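# Stack blue four-long brick on brick 2's end stud

## Task

Seat the blue brick that is four studs long firmly onto brick 2, one layer higher, so that one end of it sits on the stud at brick 2's end and the remainder sticks out above the plate, matching how brick 5 sits in the reference shape picture. Do not disturb the bricks already on the plate. At the finish, neither arm may be in contact with any brick or other loose object.

## Robot and tools

Robot: two arms, left_arm and right_arm, each ending in a two-finger gripper with a wrist camera (cam_left_wrist and cam_right_wrist, both 896x504). The fingers point along the gripper's +z axis and spread along its y axis. end_effector_position is the spot between the finger pads, roughly 1 cm short of the tips.

Frames. Reported hand positions (metres), quaternions (wxyz), velocities and targets use the scene frame: origin at table height halfway between the nominal arm bases, +z up, +x out across the table, left_arm on the +y side (camera image sides do not match these names). Offsets you send are measured along the current Hand target's own axes, not the scene axes. Printed hand poses can be wrong by a few centimetres, and friction or weight can leave a gripper a centimetre or more from its command in free air without any contact.

The 14-number row. Every motion argument is a single row of 14 numbers, covering both arms: dx, dy, dz, rx, ry, rz, opening for left_arm, then the same seven for right_arm. All values lie in -1 to 1. The six pose numbers are an offset from that arm's Hand target as it stood when the action or move began; 1.0 stands for 0.6 m of travel or 180 degrees of turn, and rx, ry, rz form one rotation vector. Opening is absolute, not an offset: +1 is fully open (0.094 m), -1 is closed. Sending six zeros for an arm re-commands its current Hand target; to keep a gripper as it is, repeat its present opening, since 0 means half open.

execute_actions(actions, cameras): actions is a list of actions; each action is a table of up to 15 rows, one row per 1/30 s step, and a short table repeats its final row to fill 15 steps (0.5 s). Each row in an action counts from the pose at that action's start, not from the row before, and each new action starts from the Hand target then in force, so repeating an offset keeps moving. An empty list just returns state and images. cameras picks which images come back: omitted, null or ["all"] for all, [] for none; an unknown name voids the call.

move(target, speed, blend, opening_speed, blocking, cameras): drives each gripper in a straight line toward target, either one 14-number row or up to 15 rows, every row an offset from the same starting Hand targets. speed is path top speed in m/s (0.002 to 2.9, default 0.25; turn rate limit is twice that in rad/s), one value or one per target. blend (m) rounds corners between listed targets. opening_speed sets how fast openings change per second on the -1..1 scale (at least 0.2). blocking=false returns after about 0.5 s while the move runs on. Paths end together, take at least 0.5 s and are cut at 10 s. Moves do not avoid obstacles or the other arm. The result adds a move: line stating the ending (done, off_target, moving, held, fault) and any limits (paced = pose clipped, held = steps withheld). done means at rest within 10 mm and 2 degrees of the pose; neither done nor off_target tells you about contact.

wait(seconds 0 to 10, cameras) lets time pass with commands held. stop(cameras) brakes a running move. zoom_image(camera, region [x0,y0,x1,y1], max 504x504 px) enlarges part of the latest image of a wrist camera. show_instructions() displays the reference image (scene 1, shape). finished_scene(scene) ends the scene for good.

Results report per arm: end_effector_position, quaternion, Hand target (last commanded pose after clipping; next offsets start here), Joint positions (last entry is finger opening in m), Joint velocities ("within noise" when still), Joint torques (include the arm's weight; entries 1 to 3 wrap at ±28 N m), grip_measured (opening on the -1..1 scale, reads up to ~2.7 mm wide when empty), grip_effort_nm (motor effort, negative closing), Tool commands, possible MOTOR HOT or fault lines, and the scene number.

Control notes. Orientation commands are clipped to within 40 degrees of the measured orientation each step. A gripper often stops short of its target; a further action, even all zeros, requests it again, or send the missing distance as an offset. An arm blocked by an object keeps pressing until commanded back past its gripper. Gripping force reaches its limit about 0.05 below the reading at first touch; release by commanding an opening well above grip_measured.

Avoid: dropping or releasing moving parts, fast impacts (contact force grows with speed and with how far the target lies past contact), hard pushes, anything leaving the table, arms colliding or one gripper closing on the other's fingers, paths passing near an arm's own base, and long stretched-out or straining holds that heat motors (75 °C warning, 90 °C the arm folds and idles, 100 °C it falls). Objects may occasionally be nudged by outside disturbances. Camera cables touching an object count as contact. Finish with both grippers clear of every loose part.

Each tool is called as name(argument=value, ...), one argument or row to a line, values as JSON.

Reference images:

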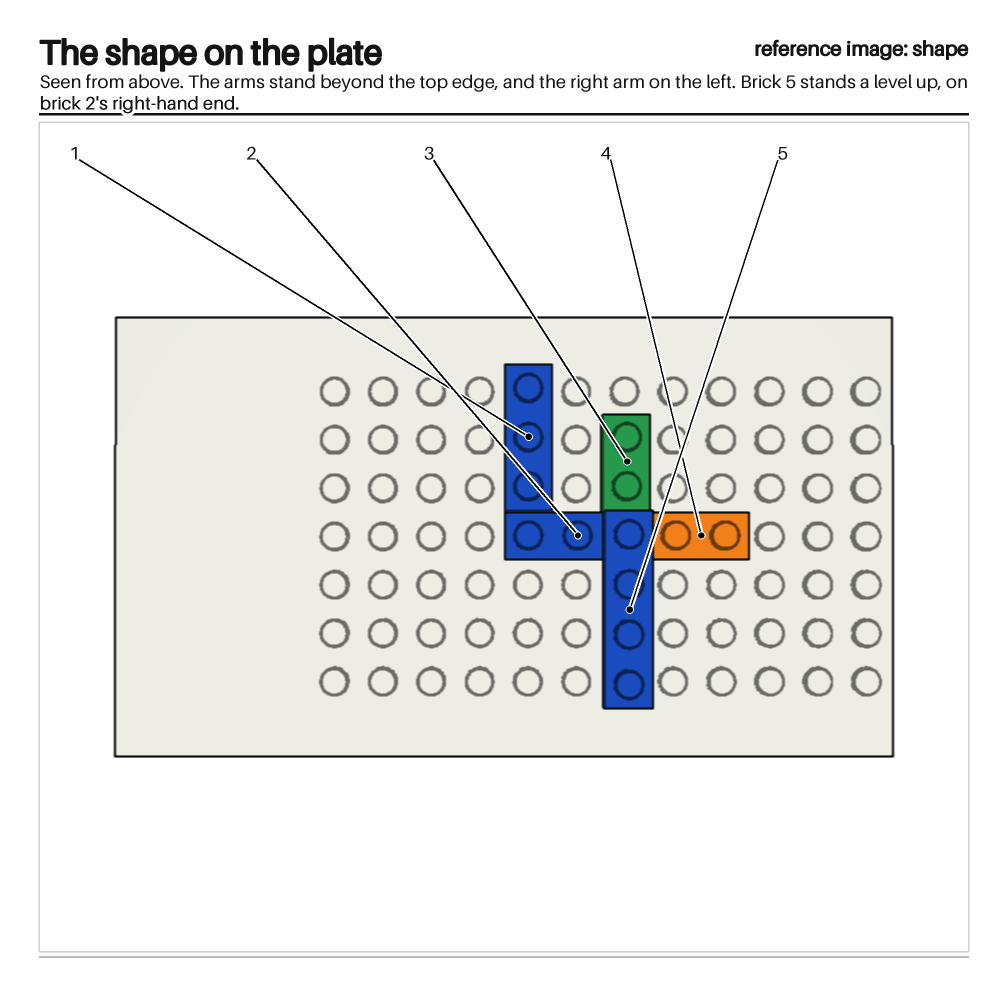

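## Session

execute_actions(
  actions=[],
)

Scene clock: 0.00 s.
left_arm: end_effector_position=(+0.3177, +0.3011, +0.2779) grip_measured=+1.000 grip_effort_nm=n/a end_effector_quat_wxyz=(+0.600, -0.011, +0.787, -0.141) | right_arm: end_effector_position=(+0.3597, -0.3287, +0.0716) grip_measured=+1.000 grip_effort_nm=n/a end_effector_quat_wxyz=(+0.548, +0.219, +0.766, -0.256)
Joint positions: left_arm=[0.344 0.598 0.653 -0.341 0.549 -0.094 0.094] | right_arm=[0.041 1.65 0.197 1.078 0.746 0.104 0.094]
Joint velocities: within noise
Joint torques (N m): no reading
Motor temperatures (°C): left_arm=[23 30 24 23 21 23 24] | right_arm=[22 26 26 23 23 23 21]
Heat: left arm: 30 °C; right arm: 26 °C.
Hand target: left_arm +0.3159, +0.3002, +0.2785; +0.599, -0.011, +0.788, -0.142 | right_arm +0.3610, -0.3292, +0.0748; +0.551, +0.223, +0.762, -0.256
Tool commands: left_gripper/opening=+1.0 right_gripper/opening=+1.0

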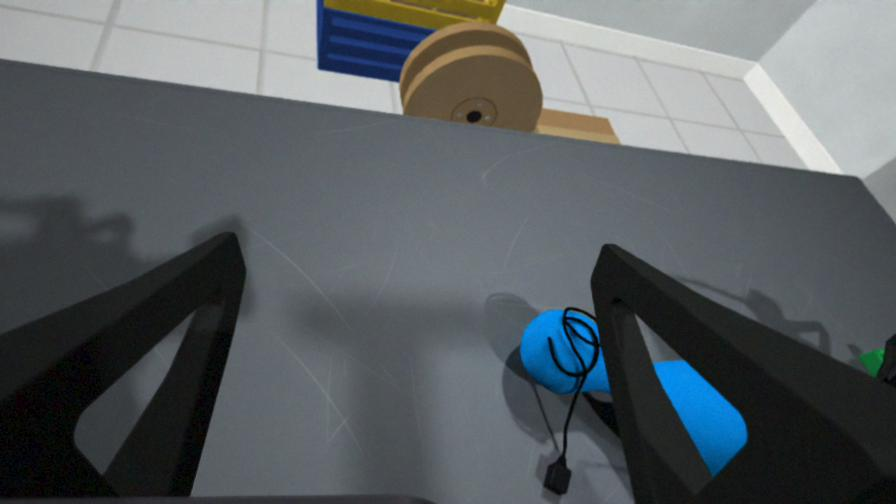

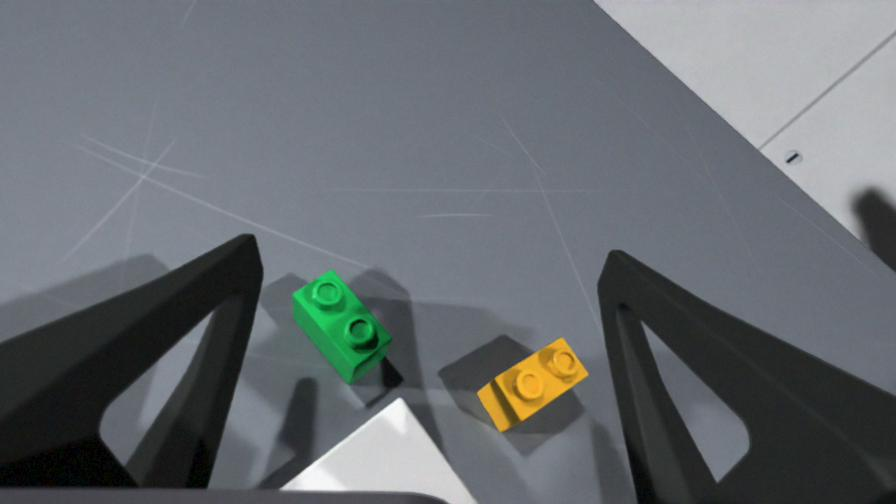

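move(
  target=[0.0082, -0.1459, -0.0372, -0.0880, 0.2455, 0.0310, 1.0, -0.2763, 0.0067, -0.3028, -0.2024, 0.2223, -0.0990, 1.0],
)

Scene clock: 183.63 s.
left_arm: end_effector_position=(+0.2817, +0.2187, +0.2946) grip_measured=+1.000 grip_effort_nm=-0.017 end_effector_quat_wxyz=(+0.257, +0.000, +0.966, -0.004) | right_arm: end_effector_position=(+0.2799, -0.2206, +0.2723) grip_measured=+1.000 grip_effort_nm=-0.002 end_effector_quat_wxyz=(+0.254, +0.001, +0.967, -0.004)
Joint positions: left_arm=[-0.504 1.222 1.595 -1.474 -0.231 -0.441 0.094] | right_arm=[0.038 1.129 1.438 -1.367 0.04 0.056 0.094]
Joint velocities: within noise
Joint torques (N m): left_arm=[-0.69 -1.72 9.05 1.17 -0.25 -0.1] | right_arm=[-0.58 -1.92 9.55 1.14 -0.08 -0.05]
Motor temperatures (°C): left_arm=[23 28 26 30 21 23 24] | right_arm=[21 26 26 34 23 23 21]
Heat: left arm: 30 °C; right arm: 34 °C.
Hand target: left_arm +0.2800, +0.2201, +0.3001; +0.258, +0.000, +0.966, +0.000 | right_arm +0.2800, -0.2202, +0.2799; +0.259, -0.001, +0.966, +0.000
Off the commanded pose: left_arm 0.006 m, 1 deg | right_arm 0.008 m, 1 deg.
move: done

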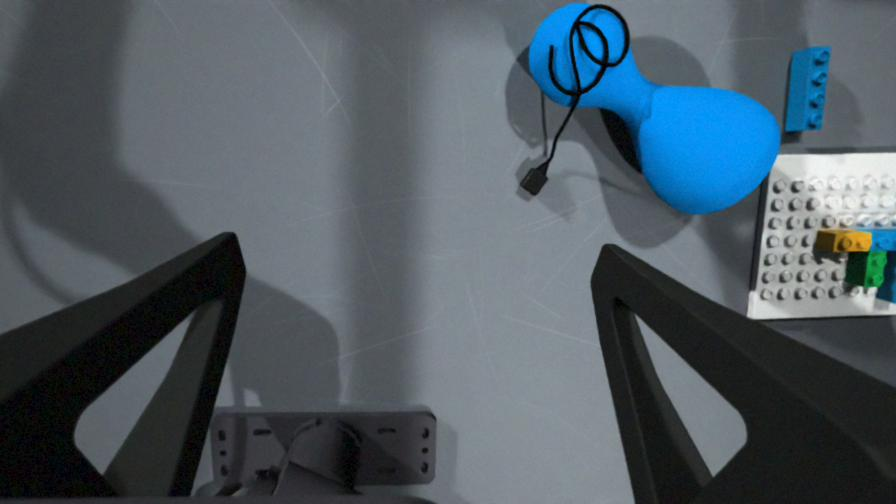

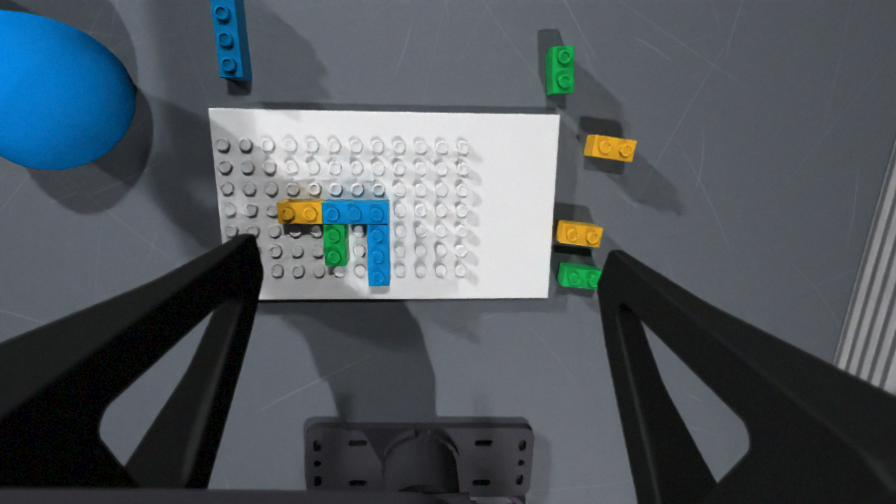

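zoom_image(
  camera="cam_right_wrist",
  region=[190, 0, 610, 310],
)

zoom_image(
  camera="cam_left_wrist",
  region=[690, 20, 896, 340],
)

Scaled by 1.200.

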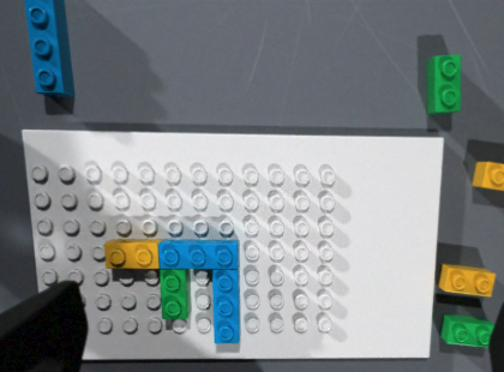

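Scaled by 1.575.

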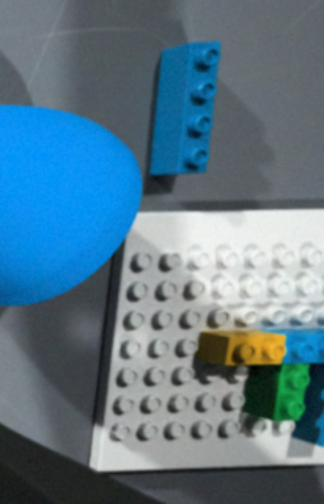

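zoom_image(
  camera="cam_right_wrist",
  region=[180, 210, 320, 310],
)

zoom_image(
  camera="cam_right_wrist",
  region=[560, 210, 700, 310],
)

zoom_image(
  camera="cam_right_wrist",
  region=[190, 0, 330, 100],
)

Scaled by 3.600.

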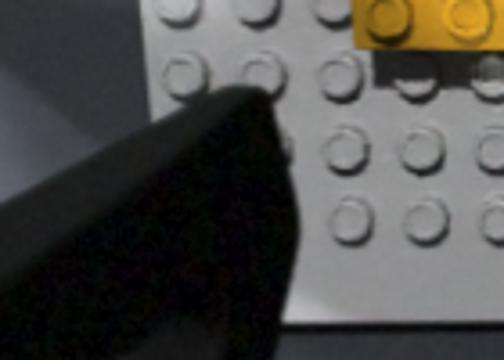

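Scaled by 3.600.

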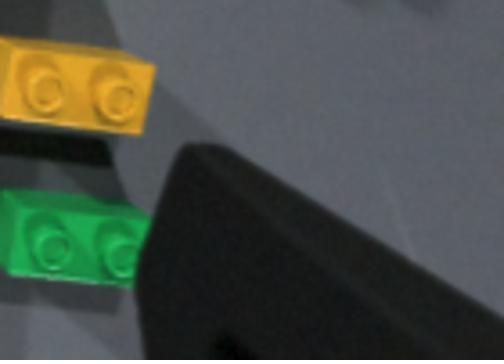

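Scaled by 3.600.

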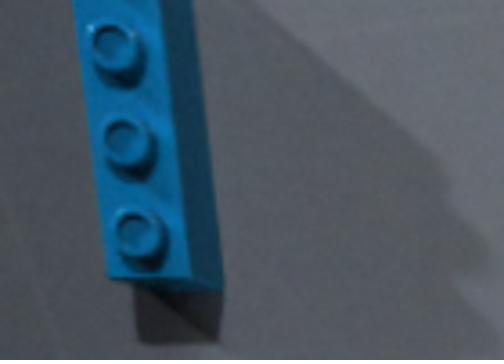

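move(
  target=[0,0,0,0,0,0,1.0, -0.0328, 0.2503, 0.2499, 0, 0, 0, 1.0],
)

Scene clock: 490.80 s.
left_arm: end_effector_position=(+0.2815, +0.2190, +0.2945) grip_measured=+1.000 grip_effort_nm=-0.012 end_effector_quat_wxyz=(+0.257, +0.000, +0.966, -0.004) | right_arm: end_effector_position=(+0.3660, -0.0709, +0.1562) grip_measured=+1.000 grip_effort_nm=-0.002 end_effector_quat_wxyz=(+0.245, -0.008, +0.970, +0.001)
Joint positions: left_arm=[-0.504 1.222 1.595 -1.475 -0.232 -0.442 0.094] | right_arm=[0.544 1.535 1.273 -0.88 0.254 0.497 0.094]
Joint velocities: within noise
Joint torques (N m): left_arm=[-0.68 -1.72 9.05 1.18 -0.24 -0.1] | right_arm=[0.25 -6.58 7.87 1.35 0.45 0.1]
Motor temperatures (°C): left_arm=[23 27 27 27 22 23 24] | right_arm=[21 24 28 30 23 23 21]
Heat: left arm: 27 °C; right arm: 30 °C.
Hand target: left_arm +0.2801, +0.2201, +0.3001; +0.258, +0.000, +0.966, +0.000 | right_arm +0.3719, -0.0698, +0.1599; +0.259, -0.001, +0.966, +0.000
Off the commanded pose: left_arm 0.006 m, 0 deg | right_arm 0.007 m, 2 deg.
move: done

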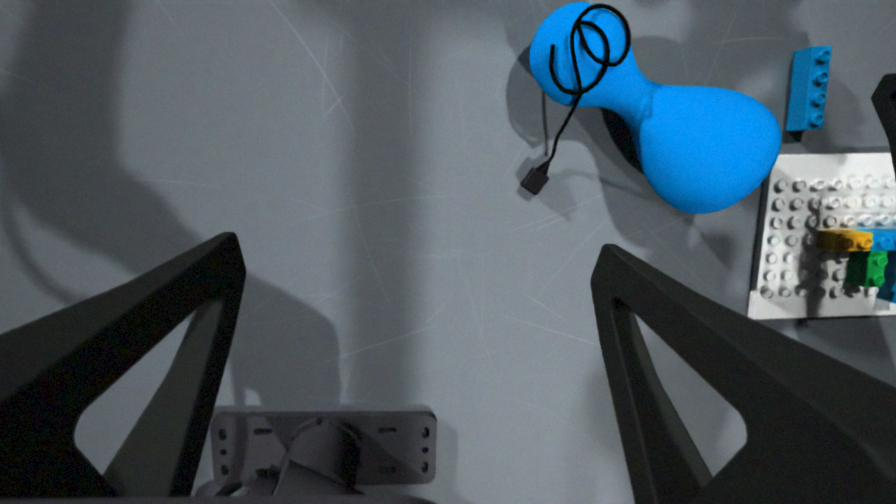

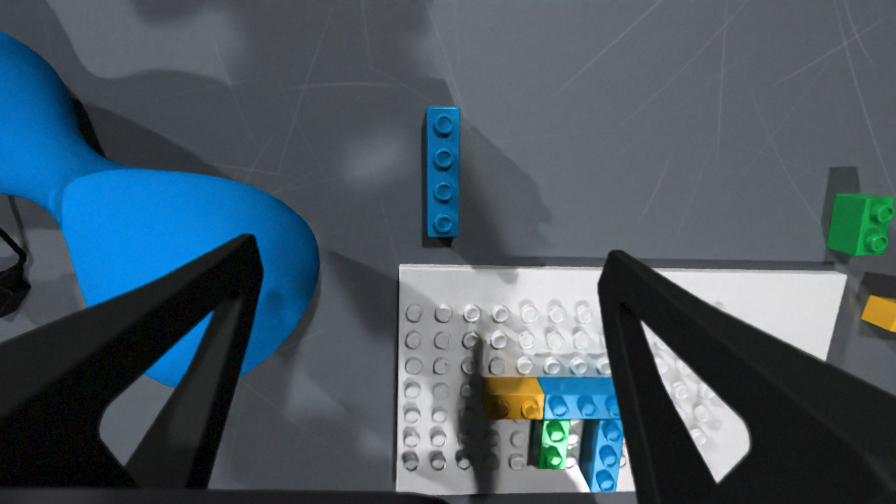

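zoom_image(
  camera="cam_right_wrist",
  region=[390, 90, 530, 190],
)

zoom_image(
  camera="cam_right_wrist",
  region=[390, 170, 530, 270],
)

zoom_image(
  camera="cam_right_wrist",
  region=[390, 260, 670, 500],
)

Scaled by 3.600.

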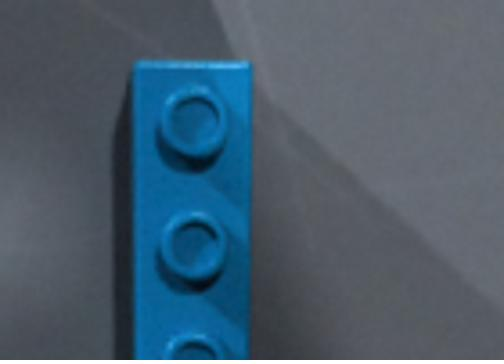

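Scaled by 3.600.

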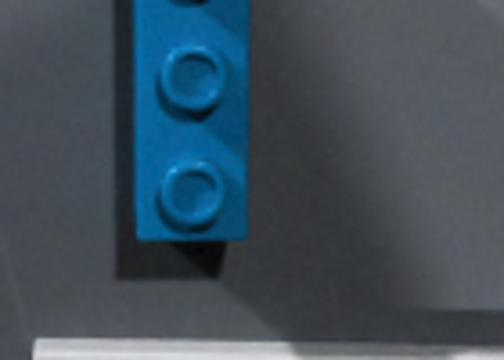

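Scaled by 1.800.

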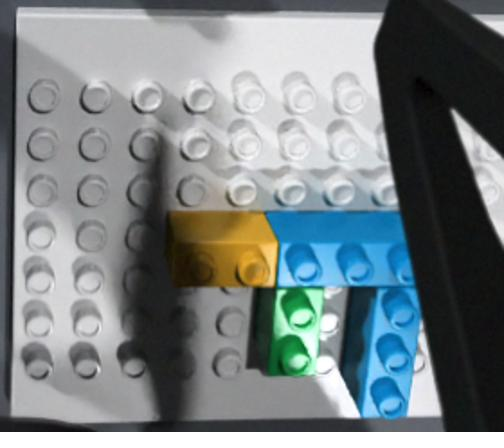

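move(
  target=[0,0,0,0,0,0,1.0, 0.0667, 0, 0.1155, 0, 0, 0, -0.255],
  speed=0.15,
  cameras=["cam_right_wrist"],
)

Scene clock: 595.67 s.
left_arm: end_effector_position=(+0.2815, +0.2190, +0.2945) grip_measured=+1.000 grip_effort_nm=-0.017 end_effector_quat_wxyz=(+0.257, +0.000, +0.966, -0.004) | right_arm: end_effector_position=(+0.3691, -0.0692, +0.0821) grip_measured=-0.252 grip_effort_nm=-0.139 end_effector_quat_wxyz=(+0.252, -0.006, +0.968, +0.004)
Joint positions: left_arm=[-0.504 1.222 1.595 -1.475 -0.232 -0.442 0.094] | right_arm=[0.544 1.586 1.017 -0.557 0.256 0.499 0.035]
Joint velocities: within noise
Joint torques (N m): left_arm=[-0.66 -1.72 9.05 1.18 -0.24 -0.09] | right_arm=[0.25 -6.34 6.49 1.37 0.42 0.09]
Motor temperatures (°C): left_arm=[23 26 27 27 22 23 24] | right_arm=[21 25 28 31 23 23 21]
Heat: left arm: 27 °C; right arm: 31 °C.
Hand target: left_arm +0.2801, +0.2201, +0.3001; +0.258, +0.000, +0.966, +0.000 | right_arm +0.3720, -0.0698, +0.0800; +0.259, -0.001, +0.966, +0.000
Off the commanded pose: left_arm 0.006 m, 0 deg | right_arm 0.004 m, 1 deg.
move: done
Images, in order (width x height): cam_right_wrist 896x504.

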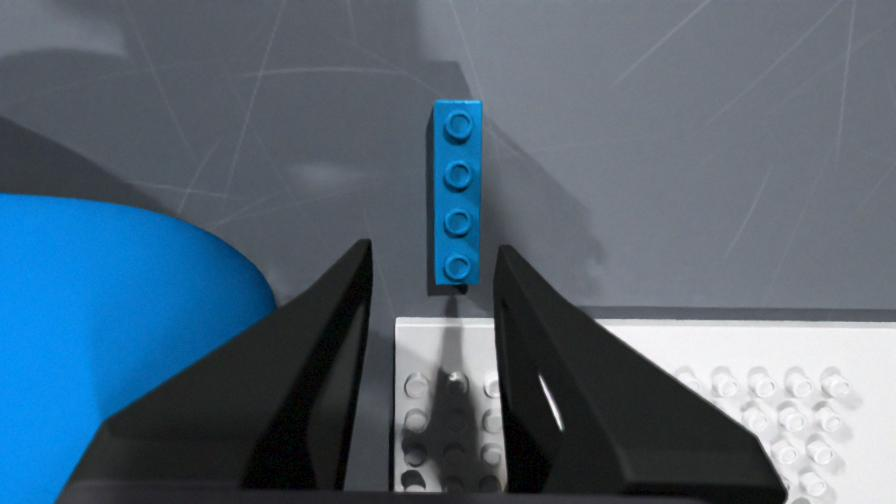

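zoom_image(
  camera="cam_right_wrist",
  region=[390, 90, 530, 190],
)

zoom_image(
  camera="cam_right_wrist",
  region=[390, 190, 530, 290],
)

zoom_image(
  camera="cam_right_wrist",
  region=[350, 220, 520, 340],
)

Scaled by 3.600.

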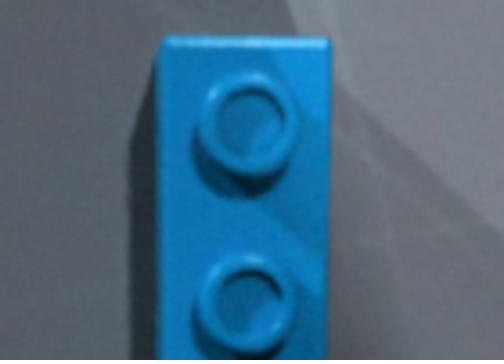

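Scaled by 3.600.

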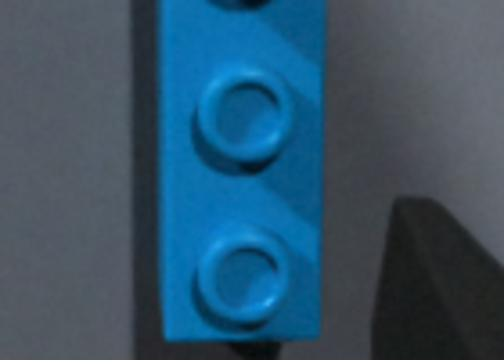

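Scaled by 2.965.

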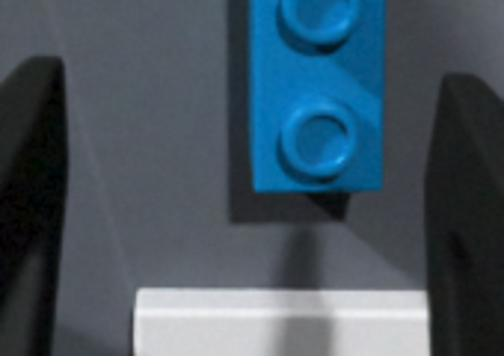

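move(
  target=[0.1663, -0.1335, 0.1543, 0.3129, -0.3798, 0.1297, 1.0, -0.0667, 0, -0.1155, 0, 0, 0, -0.255],
  speed=0.2,
)

Scene clock: 755.00 s.
left_arm: end_effector_position=(+0.2407, +0.1386, +0.1784) grip_measured=+1.000 grip_effort_nm=-0.012 end_effector_quat_wxyz=(+0.608, +0.350, +0.626, -0.340) | right_arm: end_effector_position=(+0.3666, -0.0709, +0.1374) grip_measured=-0.252 grip_effort_nm=-0.144 end_effector_quat_wxyz=(+0.233, -0.009, +0.972, -0.007)
Joint positions: left_arm=[-0.105 0.482 0.025 0.41 0.922 0.038 0.094] | right_arm=[0.544 1.565 1.24 -0.846 0.256 0.499 0.035]
Joint velocities: within noise
Joint torques (N m): left_arm=[0.75 1.88 6.13 2.24 0.05 0.05] | right_arm=[0.24 -9.8 10.66 1.02 0.42 0.09]
Motor temperatures (°C): left_arm=[23 26 27 27 22 23 24] | right_arm=[21 25 27 30 23 23 21]
Heat: left arm: 27 °C; right arm: 30 °C.
Hand target: left_arm +0.2398, +0.1400, +0.1700; +0.697, +0.290, +0.536, -0.379 | right_arm +0.3719, -0.0698, +0.1600; +0.259, -0.001, +0.966, +0.000
Off the commanded pose: left_arm 0.008 m, 17 deg | right_arm 0.023 m, 3 deg.
joint sent to its limit (left arm) — joint 3 (elbow), lower limit, where the elbow is as bent as it goes. The joint targets are off in orientation, not in position.
move: off_target (left_arm, right_arm)

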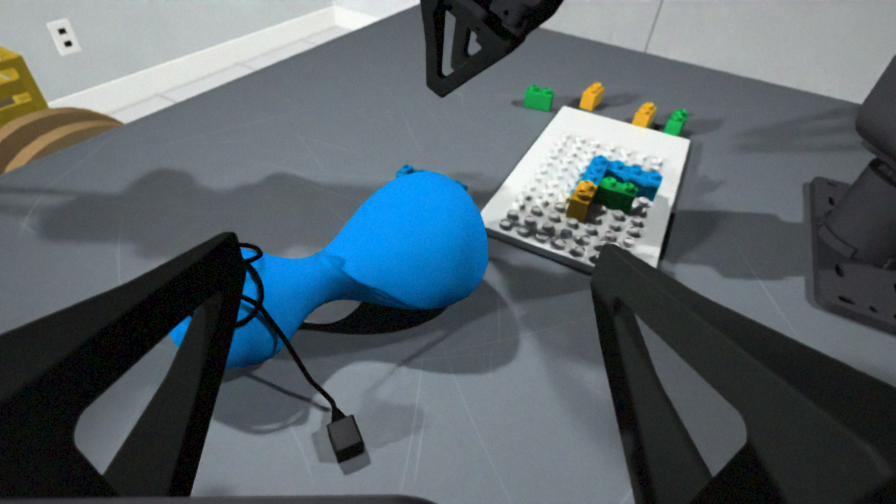

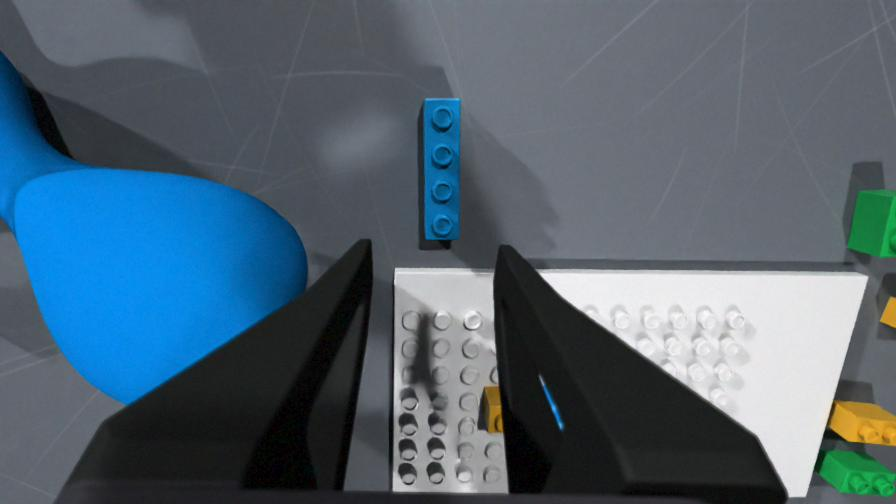

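move(
  target=[-0.0504, 0.1443, 0.0693, 0.0054, 0.0167, -0.0013, 1.0, 0, 0, 0, 0, 0, 0, -0.255],
  speed=0.2,
)

Scene clock: 797.37 s.
left_arm: end_effector_position=(+0.3292, +0.1594, +0.1849) grip_measured=+1.000 grip_effort_nm=-0.017 end_effector_quat_wxyz=(+0.621, +0.283, +0.620, -0.387) | right_arm: end_effector_position=(+0.3664, -0.0710, +0.1374) grip_measured=-0.252 grip_effort_nm=-0.144 end_effector_quat_wxyz=(+0.233, -0.009, +0.972, -0.008)
Joint positions: left_arm=[0.031 1.455 0.171 1.421 1.019 -0.244 0.094] | right_arm=[0.544 1.565 1.24 -0.846 0.256 0.499 0.035]
Joint velocities: within noise
Joint torques (N m): left_arm=[0.02 -2.32 6.39 3.6 -0.08 -0.05] | right_arm=[0.24 -9.81 10.66 1.02 0.41 0.09]
Motor temperatures (°C): left_arm=[23 26 27 32 22 23 24] | right_arm=[21 26 29 29 23 23 21]
Heat: left arm: 32 °C; right arm: 29 °C.
Hand target: left_arm +0.3300, +0.1600, +0.2100; +0.679, +0.305, +0.551, -0.377 | right_arm +0.3719, -0.0698, +0.1599; +0.259, -0.001, +0.966, +0.000
Off the commanded pose: left_arm 0.025 m, 11 deg | right_arm 0.023 m, 3 deg.
joint sent to its limit (left arm) — joint 4 (wrist pitch), upper limit. The joint targets are off in orientation, not in position.
move: off_target (left_arm, right_arm)

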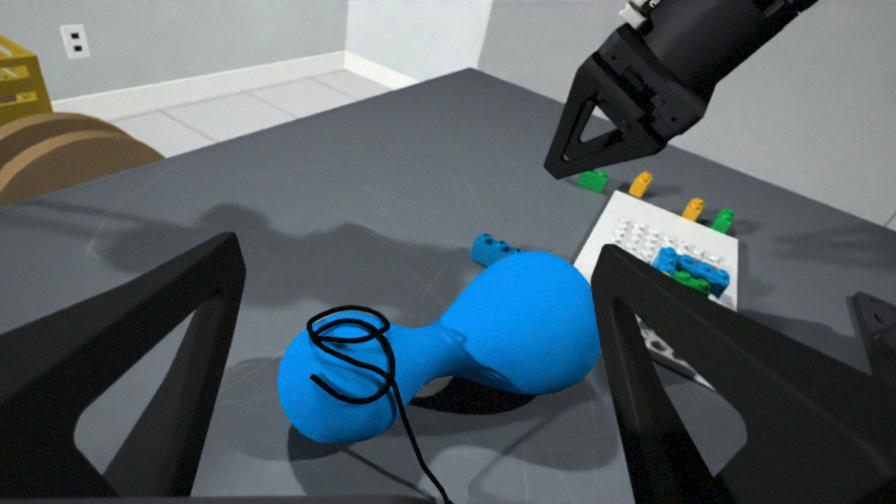

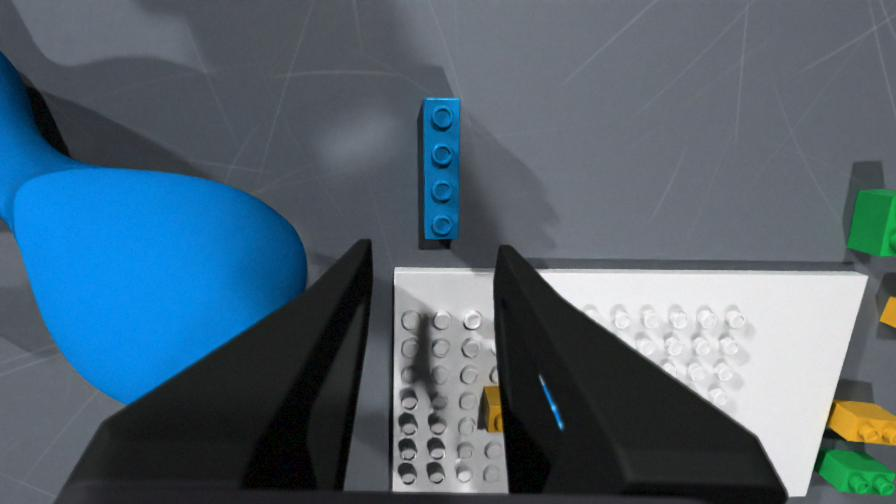

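zoom_image(
  camera="cam_left_wrist",
  region=[530, 0, 830, 200],
)

zoom_image(
  camera="cam_left_wrist",
  region=[460, 150, 760, 330],
)

Scaled by 1.680.

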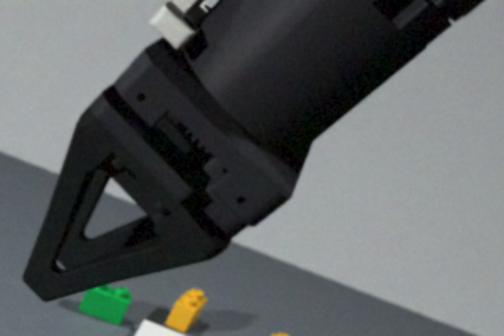

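Scaled by 1.680.

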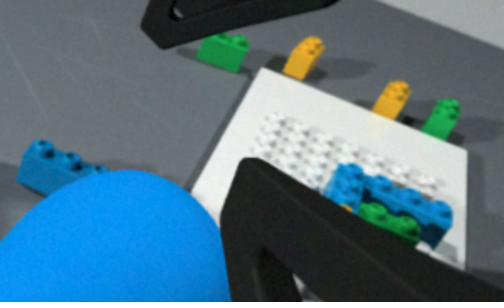

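move(
  target=[0, 0, 0, 0, 0, 0, 1.0, 0.0990, -0.0153, 0.1467, -0.00667, 0, -0.01155, -0.255],
  speed=0.1,
)

Scene clock: 1037.43 s.
left_arm: end_effector_position=(+0.3292, +0.1594, +0.1849) grip_measured=+1.000 grip_effort_nm=-0.012 end_effector_quat_wxyz=(+0.621, +0.283, +0.620, -0.387) | right_arm: end_effector_position=(+0.3625, -0.0785, +0.0578) grip_measured=-0.252 grip_effort_nm=-0.149 end_effector_quat_wxyz=(+0.258, -0.021, +0.966, +0.003)
Joint positions: left_arm=[0.031 1.455 0.171 1.421 1.019 -0.245 0.094] | right_arm=[0.529 1.574 0.894 -0.429 0.25 0.452 0.035]
Joint velocities: within noise
Joint torques (N m): left_arm=[0.01 -2.32 6.37 3.6 -0.07 -0.04] | right_arm=[-0.55 -5.86 6.13 1.45 0.15 -0.04]
Motor temperatures (°C): left_arm=[23 25 26 60 21 23 24] | right_arm=[21 27 30 27 23 23 21]
Heat: left arm: 60 °C; right arm: 30 °C.
Hand target: left_arm +0.3300, +0.1600, +0.2100; +0.679, +0.305, +0.551, -0.377 | right_arm +0.3646, -0.0790, +0.0541; +0.259, -0.021, +0.966, +0.006
Off the commanded pose: left_arm 0.025 m, 11 deg | right_arm 0.004 m, 0 deg.
joint sent to its limit (left arm) — joint 4 (wrist pitch), upper limit. The joint targets are off in orientation, not in position.
move: off_target (left_arm)

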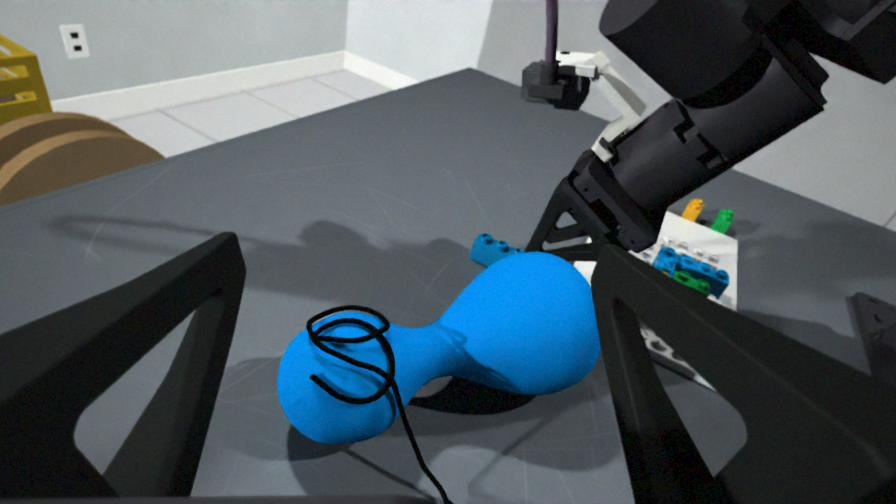

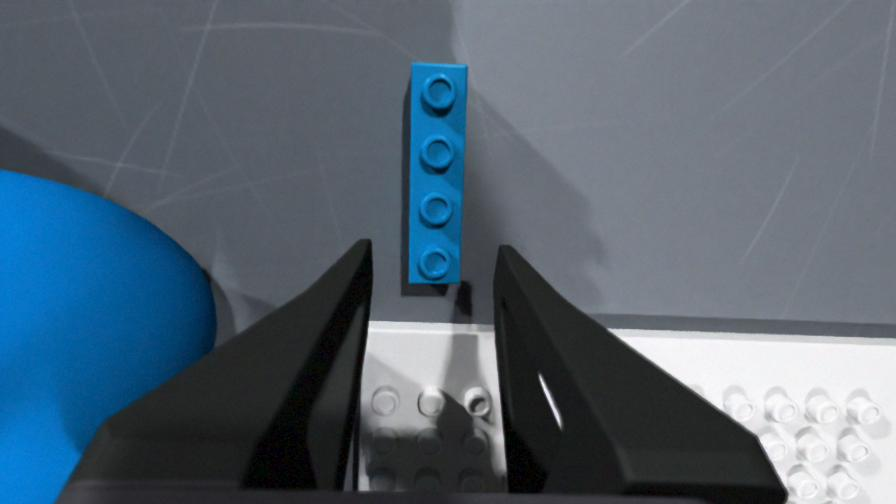

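move(
  target=[-0.1735, -0.0177, -0.0950, -0.3131, 0.3634, -0.1394, 1.0, 0, 0, 0, 0, 0, 0, -0.255],
  speed=0.2,
  cameras=["cam_right_wrist"],
)

zoom_image(
  camera="cam_right_wrist",
  region=[350, 220, 520, 340],
)

zoom_image(
  camera="cam_right_wrist",
  region=[390, 50, 490, 150],
)

zoom_image(
  camera="cam_right_wrist",
  region=[390, 130, 490, 230],
)

zoom_image(
  camera="cam_right_wrist",
  region=[390, 200, 490, 300],
)

Scene clock: 1074.83 s.
left_arm: end_effector_position=(+0.2813, +0.2193, +0.2944) grip_measured=+1.000 grip_effort_nm=-0.012 end_effector_quat_wxyz=(+0.257, +0.000, +0.966, -0.004) | right_arm: end_effector_position=(+0.3627, -0.0784, +0.0579) grip_measured=-0.252 grip_effort_nm=-0.139 end_effector_quat_wxyz=(+0.258, -0.021, +0.966, +0.004)
Joint positions: left_arm=[-0.503 1.221 1.594 -1.475 -0.232 -0.441 0.094] | right_arm=[0.529 1.574 0.894 -0.427 0.25 0.452 0.035]
Joint velocities: within noise
Joint torques (N m): left_arm=[-0.83 -1.59 9.14 1.19 -0.26 -0.08] | right_arm=[-0.55 -5.86 6.15 1.42 0.14 -0.05]
Motor temperatures (°C): left_arm=[23 25 27 58 21 23 24] | right_arm=[21 26 28 29 23 23 21]
Heat: left arm: 58 °C; right arm: 29 °C.
Hand target: left_arm +0.2801, +0.2200, +0.3001; +0.258, +0.000, +0.966, +0.000 | right_arm +0.3646, -0.0791, +0.0541; +0.259, -0.021, +0.966, +0.006
Off the commanded pose: left_arm 0.006 m, 1 deg | right_arm 0.004 m, 0 deg.
move: done
Images, in order (width x height): cam_right_wrist 896x504.

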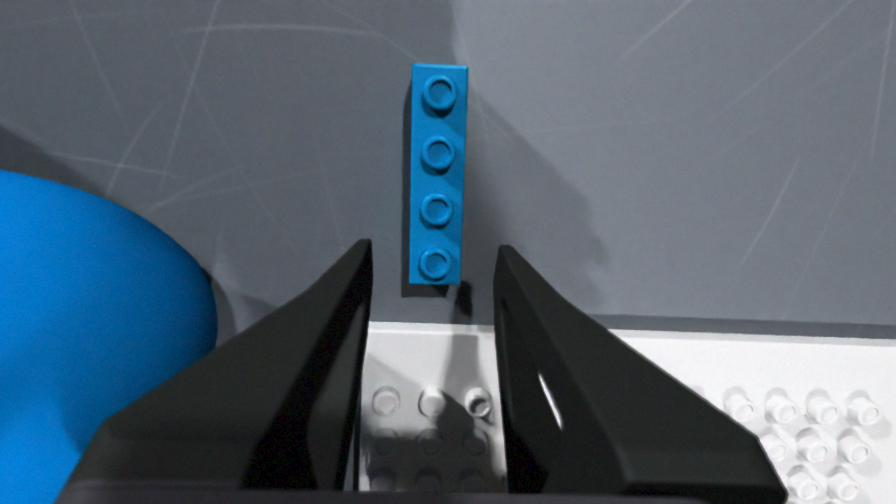

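Scaled by 2.965.

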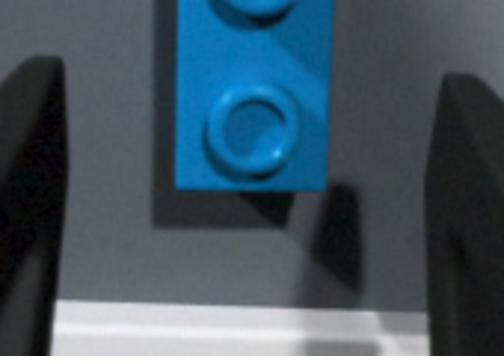

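Scaled by 5.040.

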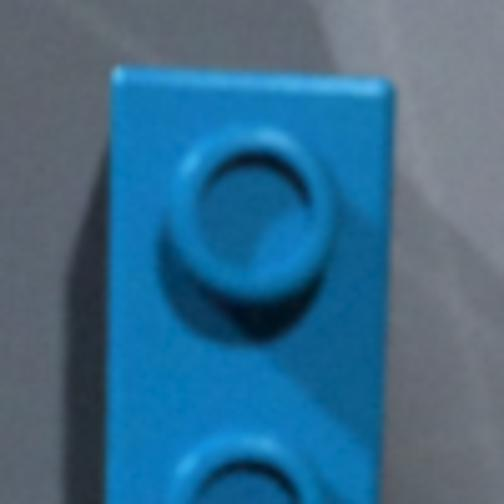

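Scaled by 5.040.

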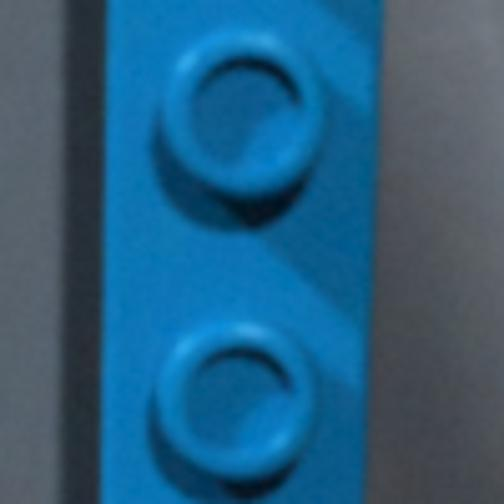

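Scaled by 5.040.

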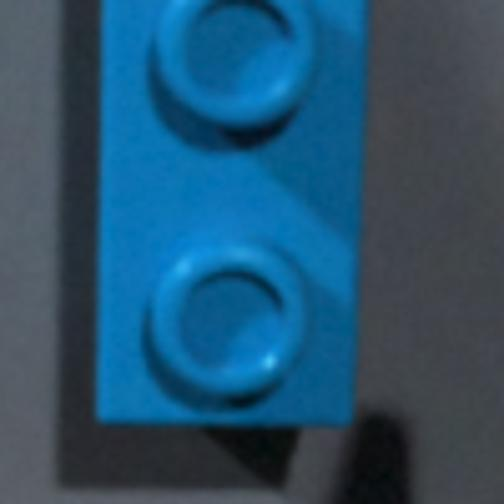

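move(
  target=[0, 0, 0, 0, 0, 0, 1.0, 0, 0.0015, 0, 0, -0.0667, 0, -0.447],
  speed=0.1,
  cameras=["cam_right_wrist"],
)

zoom_image(
  camera="cam_right_wrist",
  region=[340, 150, 540, 350],
)

Scene clock: 1189.97 s.
left_arm: end_effector_position=(+0.2811, +0.2195, +0.2943) grip_measured=+1.000 grip_effort_nm=-0.017 end_effector_quat_wxyz=(+0.256, +0.000, +0.967, -0.003) | right_arm: end_effector_position=(+0.3620, -0.0789, +0.0450) grip_measured=-0.444 grip_effort_nm=-0.144 end_effector_quat_wxyz=(+0.339, -0.021, +0.941, +0.005)
Joint positions: left_arm=[-0.503 1.221 1.594 -1.476 -0.233 -0.442 0.094] | right_arm=[0.576 1.532 0.692 -0.12 0.347 0.446 0.026]
Joint velocities: within noise
Joint torques (N m): left_arm=[-0.83 -1.55 9.11 1.19 -0.25 -0.09] | right_arm=[0.54 -8.36 5.65 1.68 0.48 -0.04]
Motor temperatures (°C): left_arm=[23 25 29 39 22 23 24] | right_arm=[21 26 27 31 23 23 21]
Heat: left arm: 39 °C; right arm: 31 °C.
Hand target: left_arm +0.2801, +0.2199, +0.3001; +0.258, +0.000, +0.966, +0.000 | right_arm +0.3645, -0.0782, +0.0541; +0.359, -0.020, +0.933, +0.008
Off the commanded pose: left_arm 0.006 m, 0 deg | right_arm 0.010 m, 2 deg.
move: done
Images, in order (width x height): cam_right_wrist 896x504.

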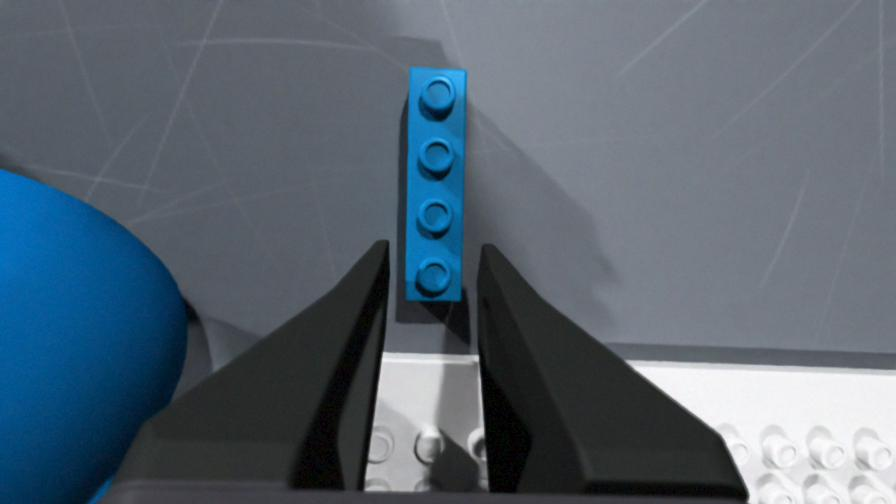

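Scaled by 2.520.

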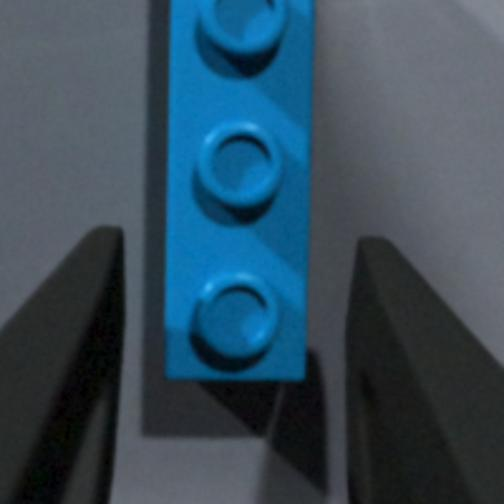

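move(
  target=[0, 0, 0, 0, 0, 0, 1.0, 0.0156, -0.0005, 0.0173, -0.005, 0, -0.006, -0.447],
  speed=0.05,
  cameras=["cam_right_wrist"],
)

zoom_image(
  camera="cam_right_wrist",
  region=[340, 150, 540, 350],
)

Scene clock: 1247.37 s.
left_arm: end_effector_position=(+0.2811, +0.2195, +0.2943) grip_measured=+1.000 grip_effort_nm=-0.012 end_effector_quat_wxyz=(+0.256, -0.001, +0.967, -0.004) | right_arm: end_effector_position=(+0.3637, -0.0778, +0.0426) grip_measured=-0.444 grip_effort_nm=-0.144 end_effector_quat_wxyz=(+0.355, -0.031, +0.934, +0.010)
Joint positions: left_arm=[-0.503 1.221 1.594 -1.476 -0.233 -0.442 0.094] | right_arm=[0.576 1.532 0.651 -0.038 0.347 0.415 0.026]
Joint velocities: within noise
Joint torques (N m): left_arm=[-0.81 -1.58 9.13 1.19 -0.24 -0.1] | right_arm=[-0.28 -5.33 5.56 1.71 0.22 -0.03]
Motor temperatures (°C): left_arm=[23 25 29 36 22 23 24] | right_arm=[21 25 26 33 23 23 21]
Heat: left arm: 36 °C; right arm: 33 °C.
Hand target: left_arm +0.2801, +0.2199, +0.3001; +0.258, +0.000, +0.966, +0.000 | right_arm +0.3646, -0.0785, +0.0401; +0.359, -0.032, +0.933, +0.012
Off the commanded pose: left_arm 0.006 m, 0 deg | right_arm 0.003 m, 0 deg.
move: done
Images, in order (width x height): cam_right_wrist 896x504.

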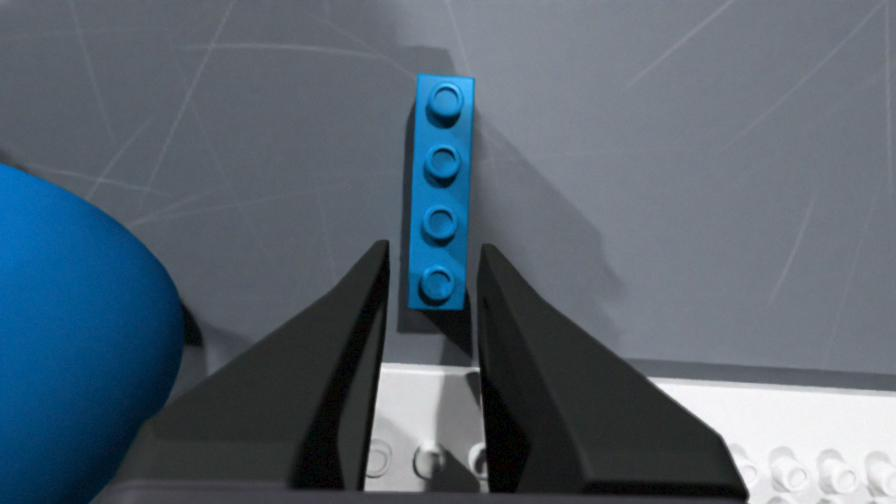

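Scaled by 2.520.

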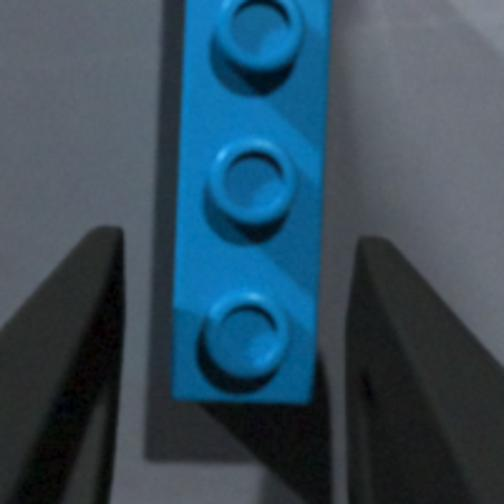

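move(
  target=[0, 0, 0, 0, 0, 0, 1.0, 0.01206, -0.0017, 0.01336, 0, 0, 0, -0.447],
  speed=0.05,
  cameras=["cam_right_wrist"],
)

zoom_image(
  camera="cam_right_wrist",
  region=[340, 150, 540, 350],
)

Scene clock: 1279.53 s.
left_arm: end_effector_position=(+0.2811, +0.2195, +0.2943) grip_measured=+1.000 grip_effort_nm=-0.012 end_effector_quat_wxyz=(+0.256, -0.001, +0.967, -0.004) | right_arm: end_effector_position=(+0.3634, -0.0780, +0.0325) grip_measured=-0.444 grip_effort_nm=-0.144 end_effector_quat_wxyz=(+0.356, -0.032, +0.934, +0.011)
Joint positions: left_arm=[-0.503 1.221 1.594 -1.476 -0.233 -0.442 0.094] | right_arm=[0.576 1.56 0.626 0.019 0.347 0.412 0.026]
Joint velocities: within noise
Joint torques (N m): left_arm=[-0.84 -1.59 9.13 1.19 -0.24 -0.09] | right_arm=[-0.57 -5.08 5.44 1.72 0.2 -0.04]
Motor temperatures (°C): left_arm=[23 25 30 34 22 23 24] | right_arm=[21 25 27 32 23 23 21]
Heat: left arm: 34 °C; right arm: 32 °C.
Hand target: left_arm +0.2801, +0.2199, +0.3001; +0.258, +0.000, +0.966, +0.000 | right_arm +0.3646, -0.0795, +0.0292; +0.358, -0.032, +0.933, +0.012
Off the commanded pose: left_arm 0.006 m, 0 deg | right_arm 0.004 m, 0 deg.
move: done
Images, in order (width x height): cam_right_wrist 896x504.

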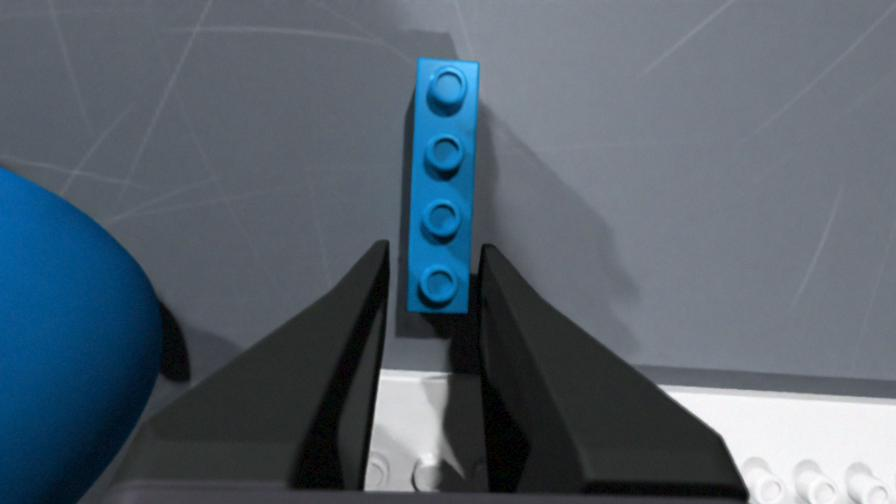

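Scaled by 2.520.

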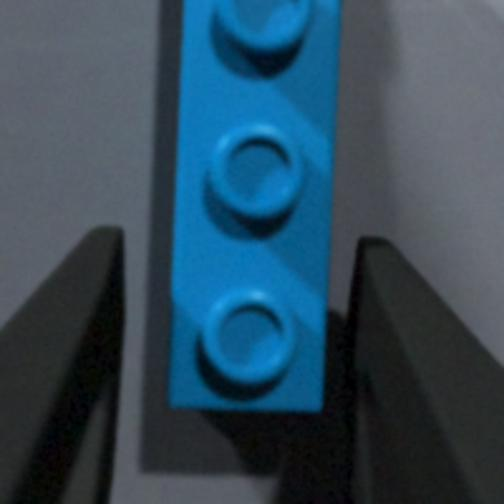

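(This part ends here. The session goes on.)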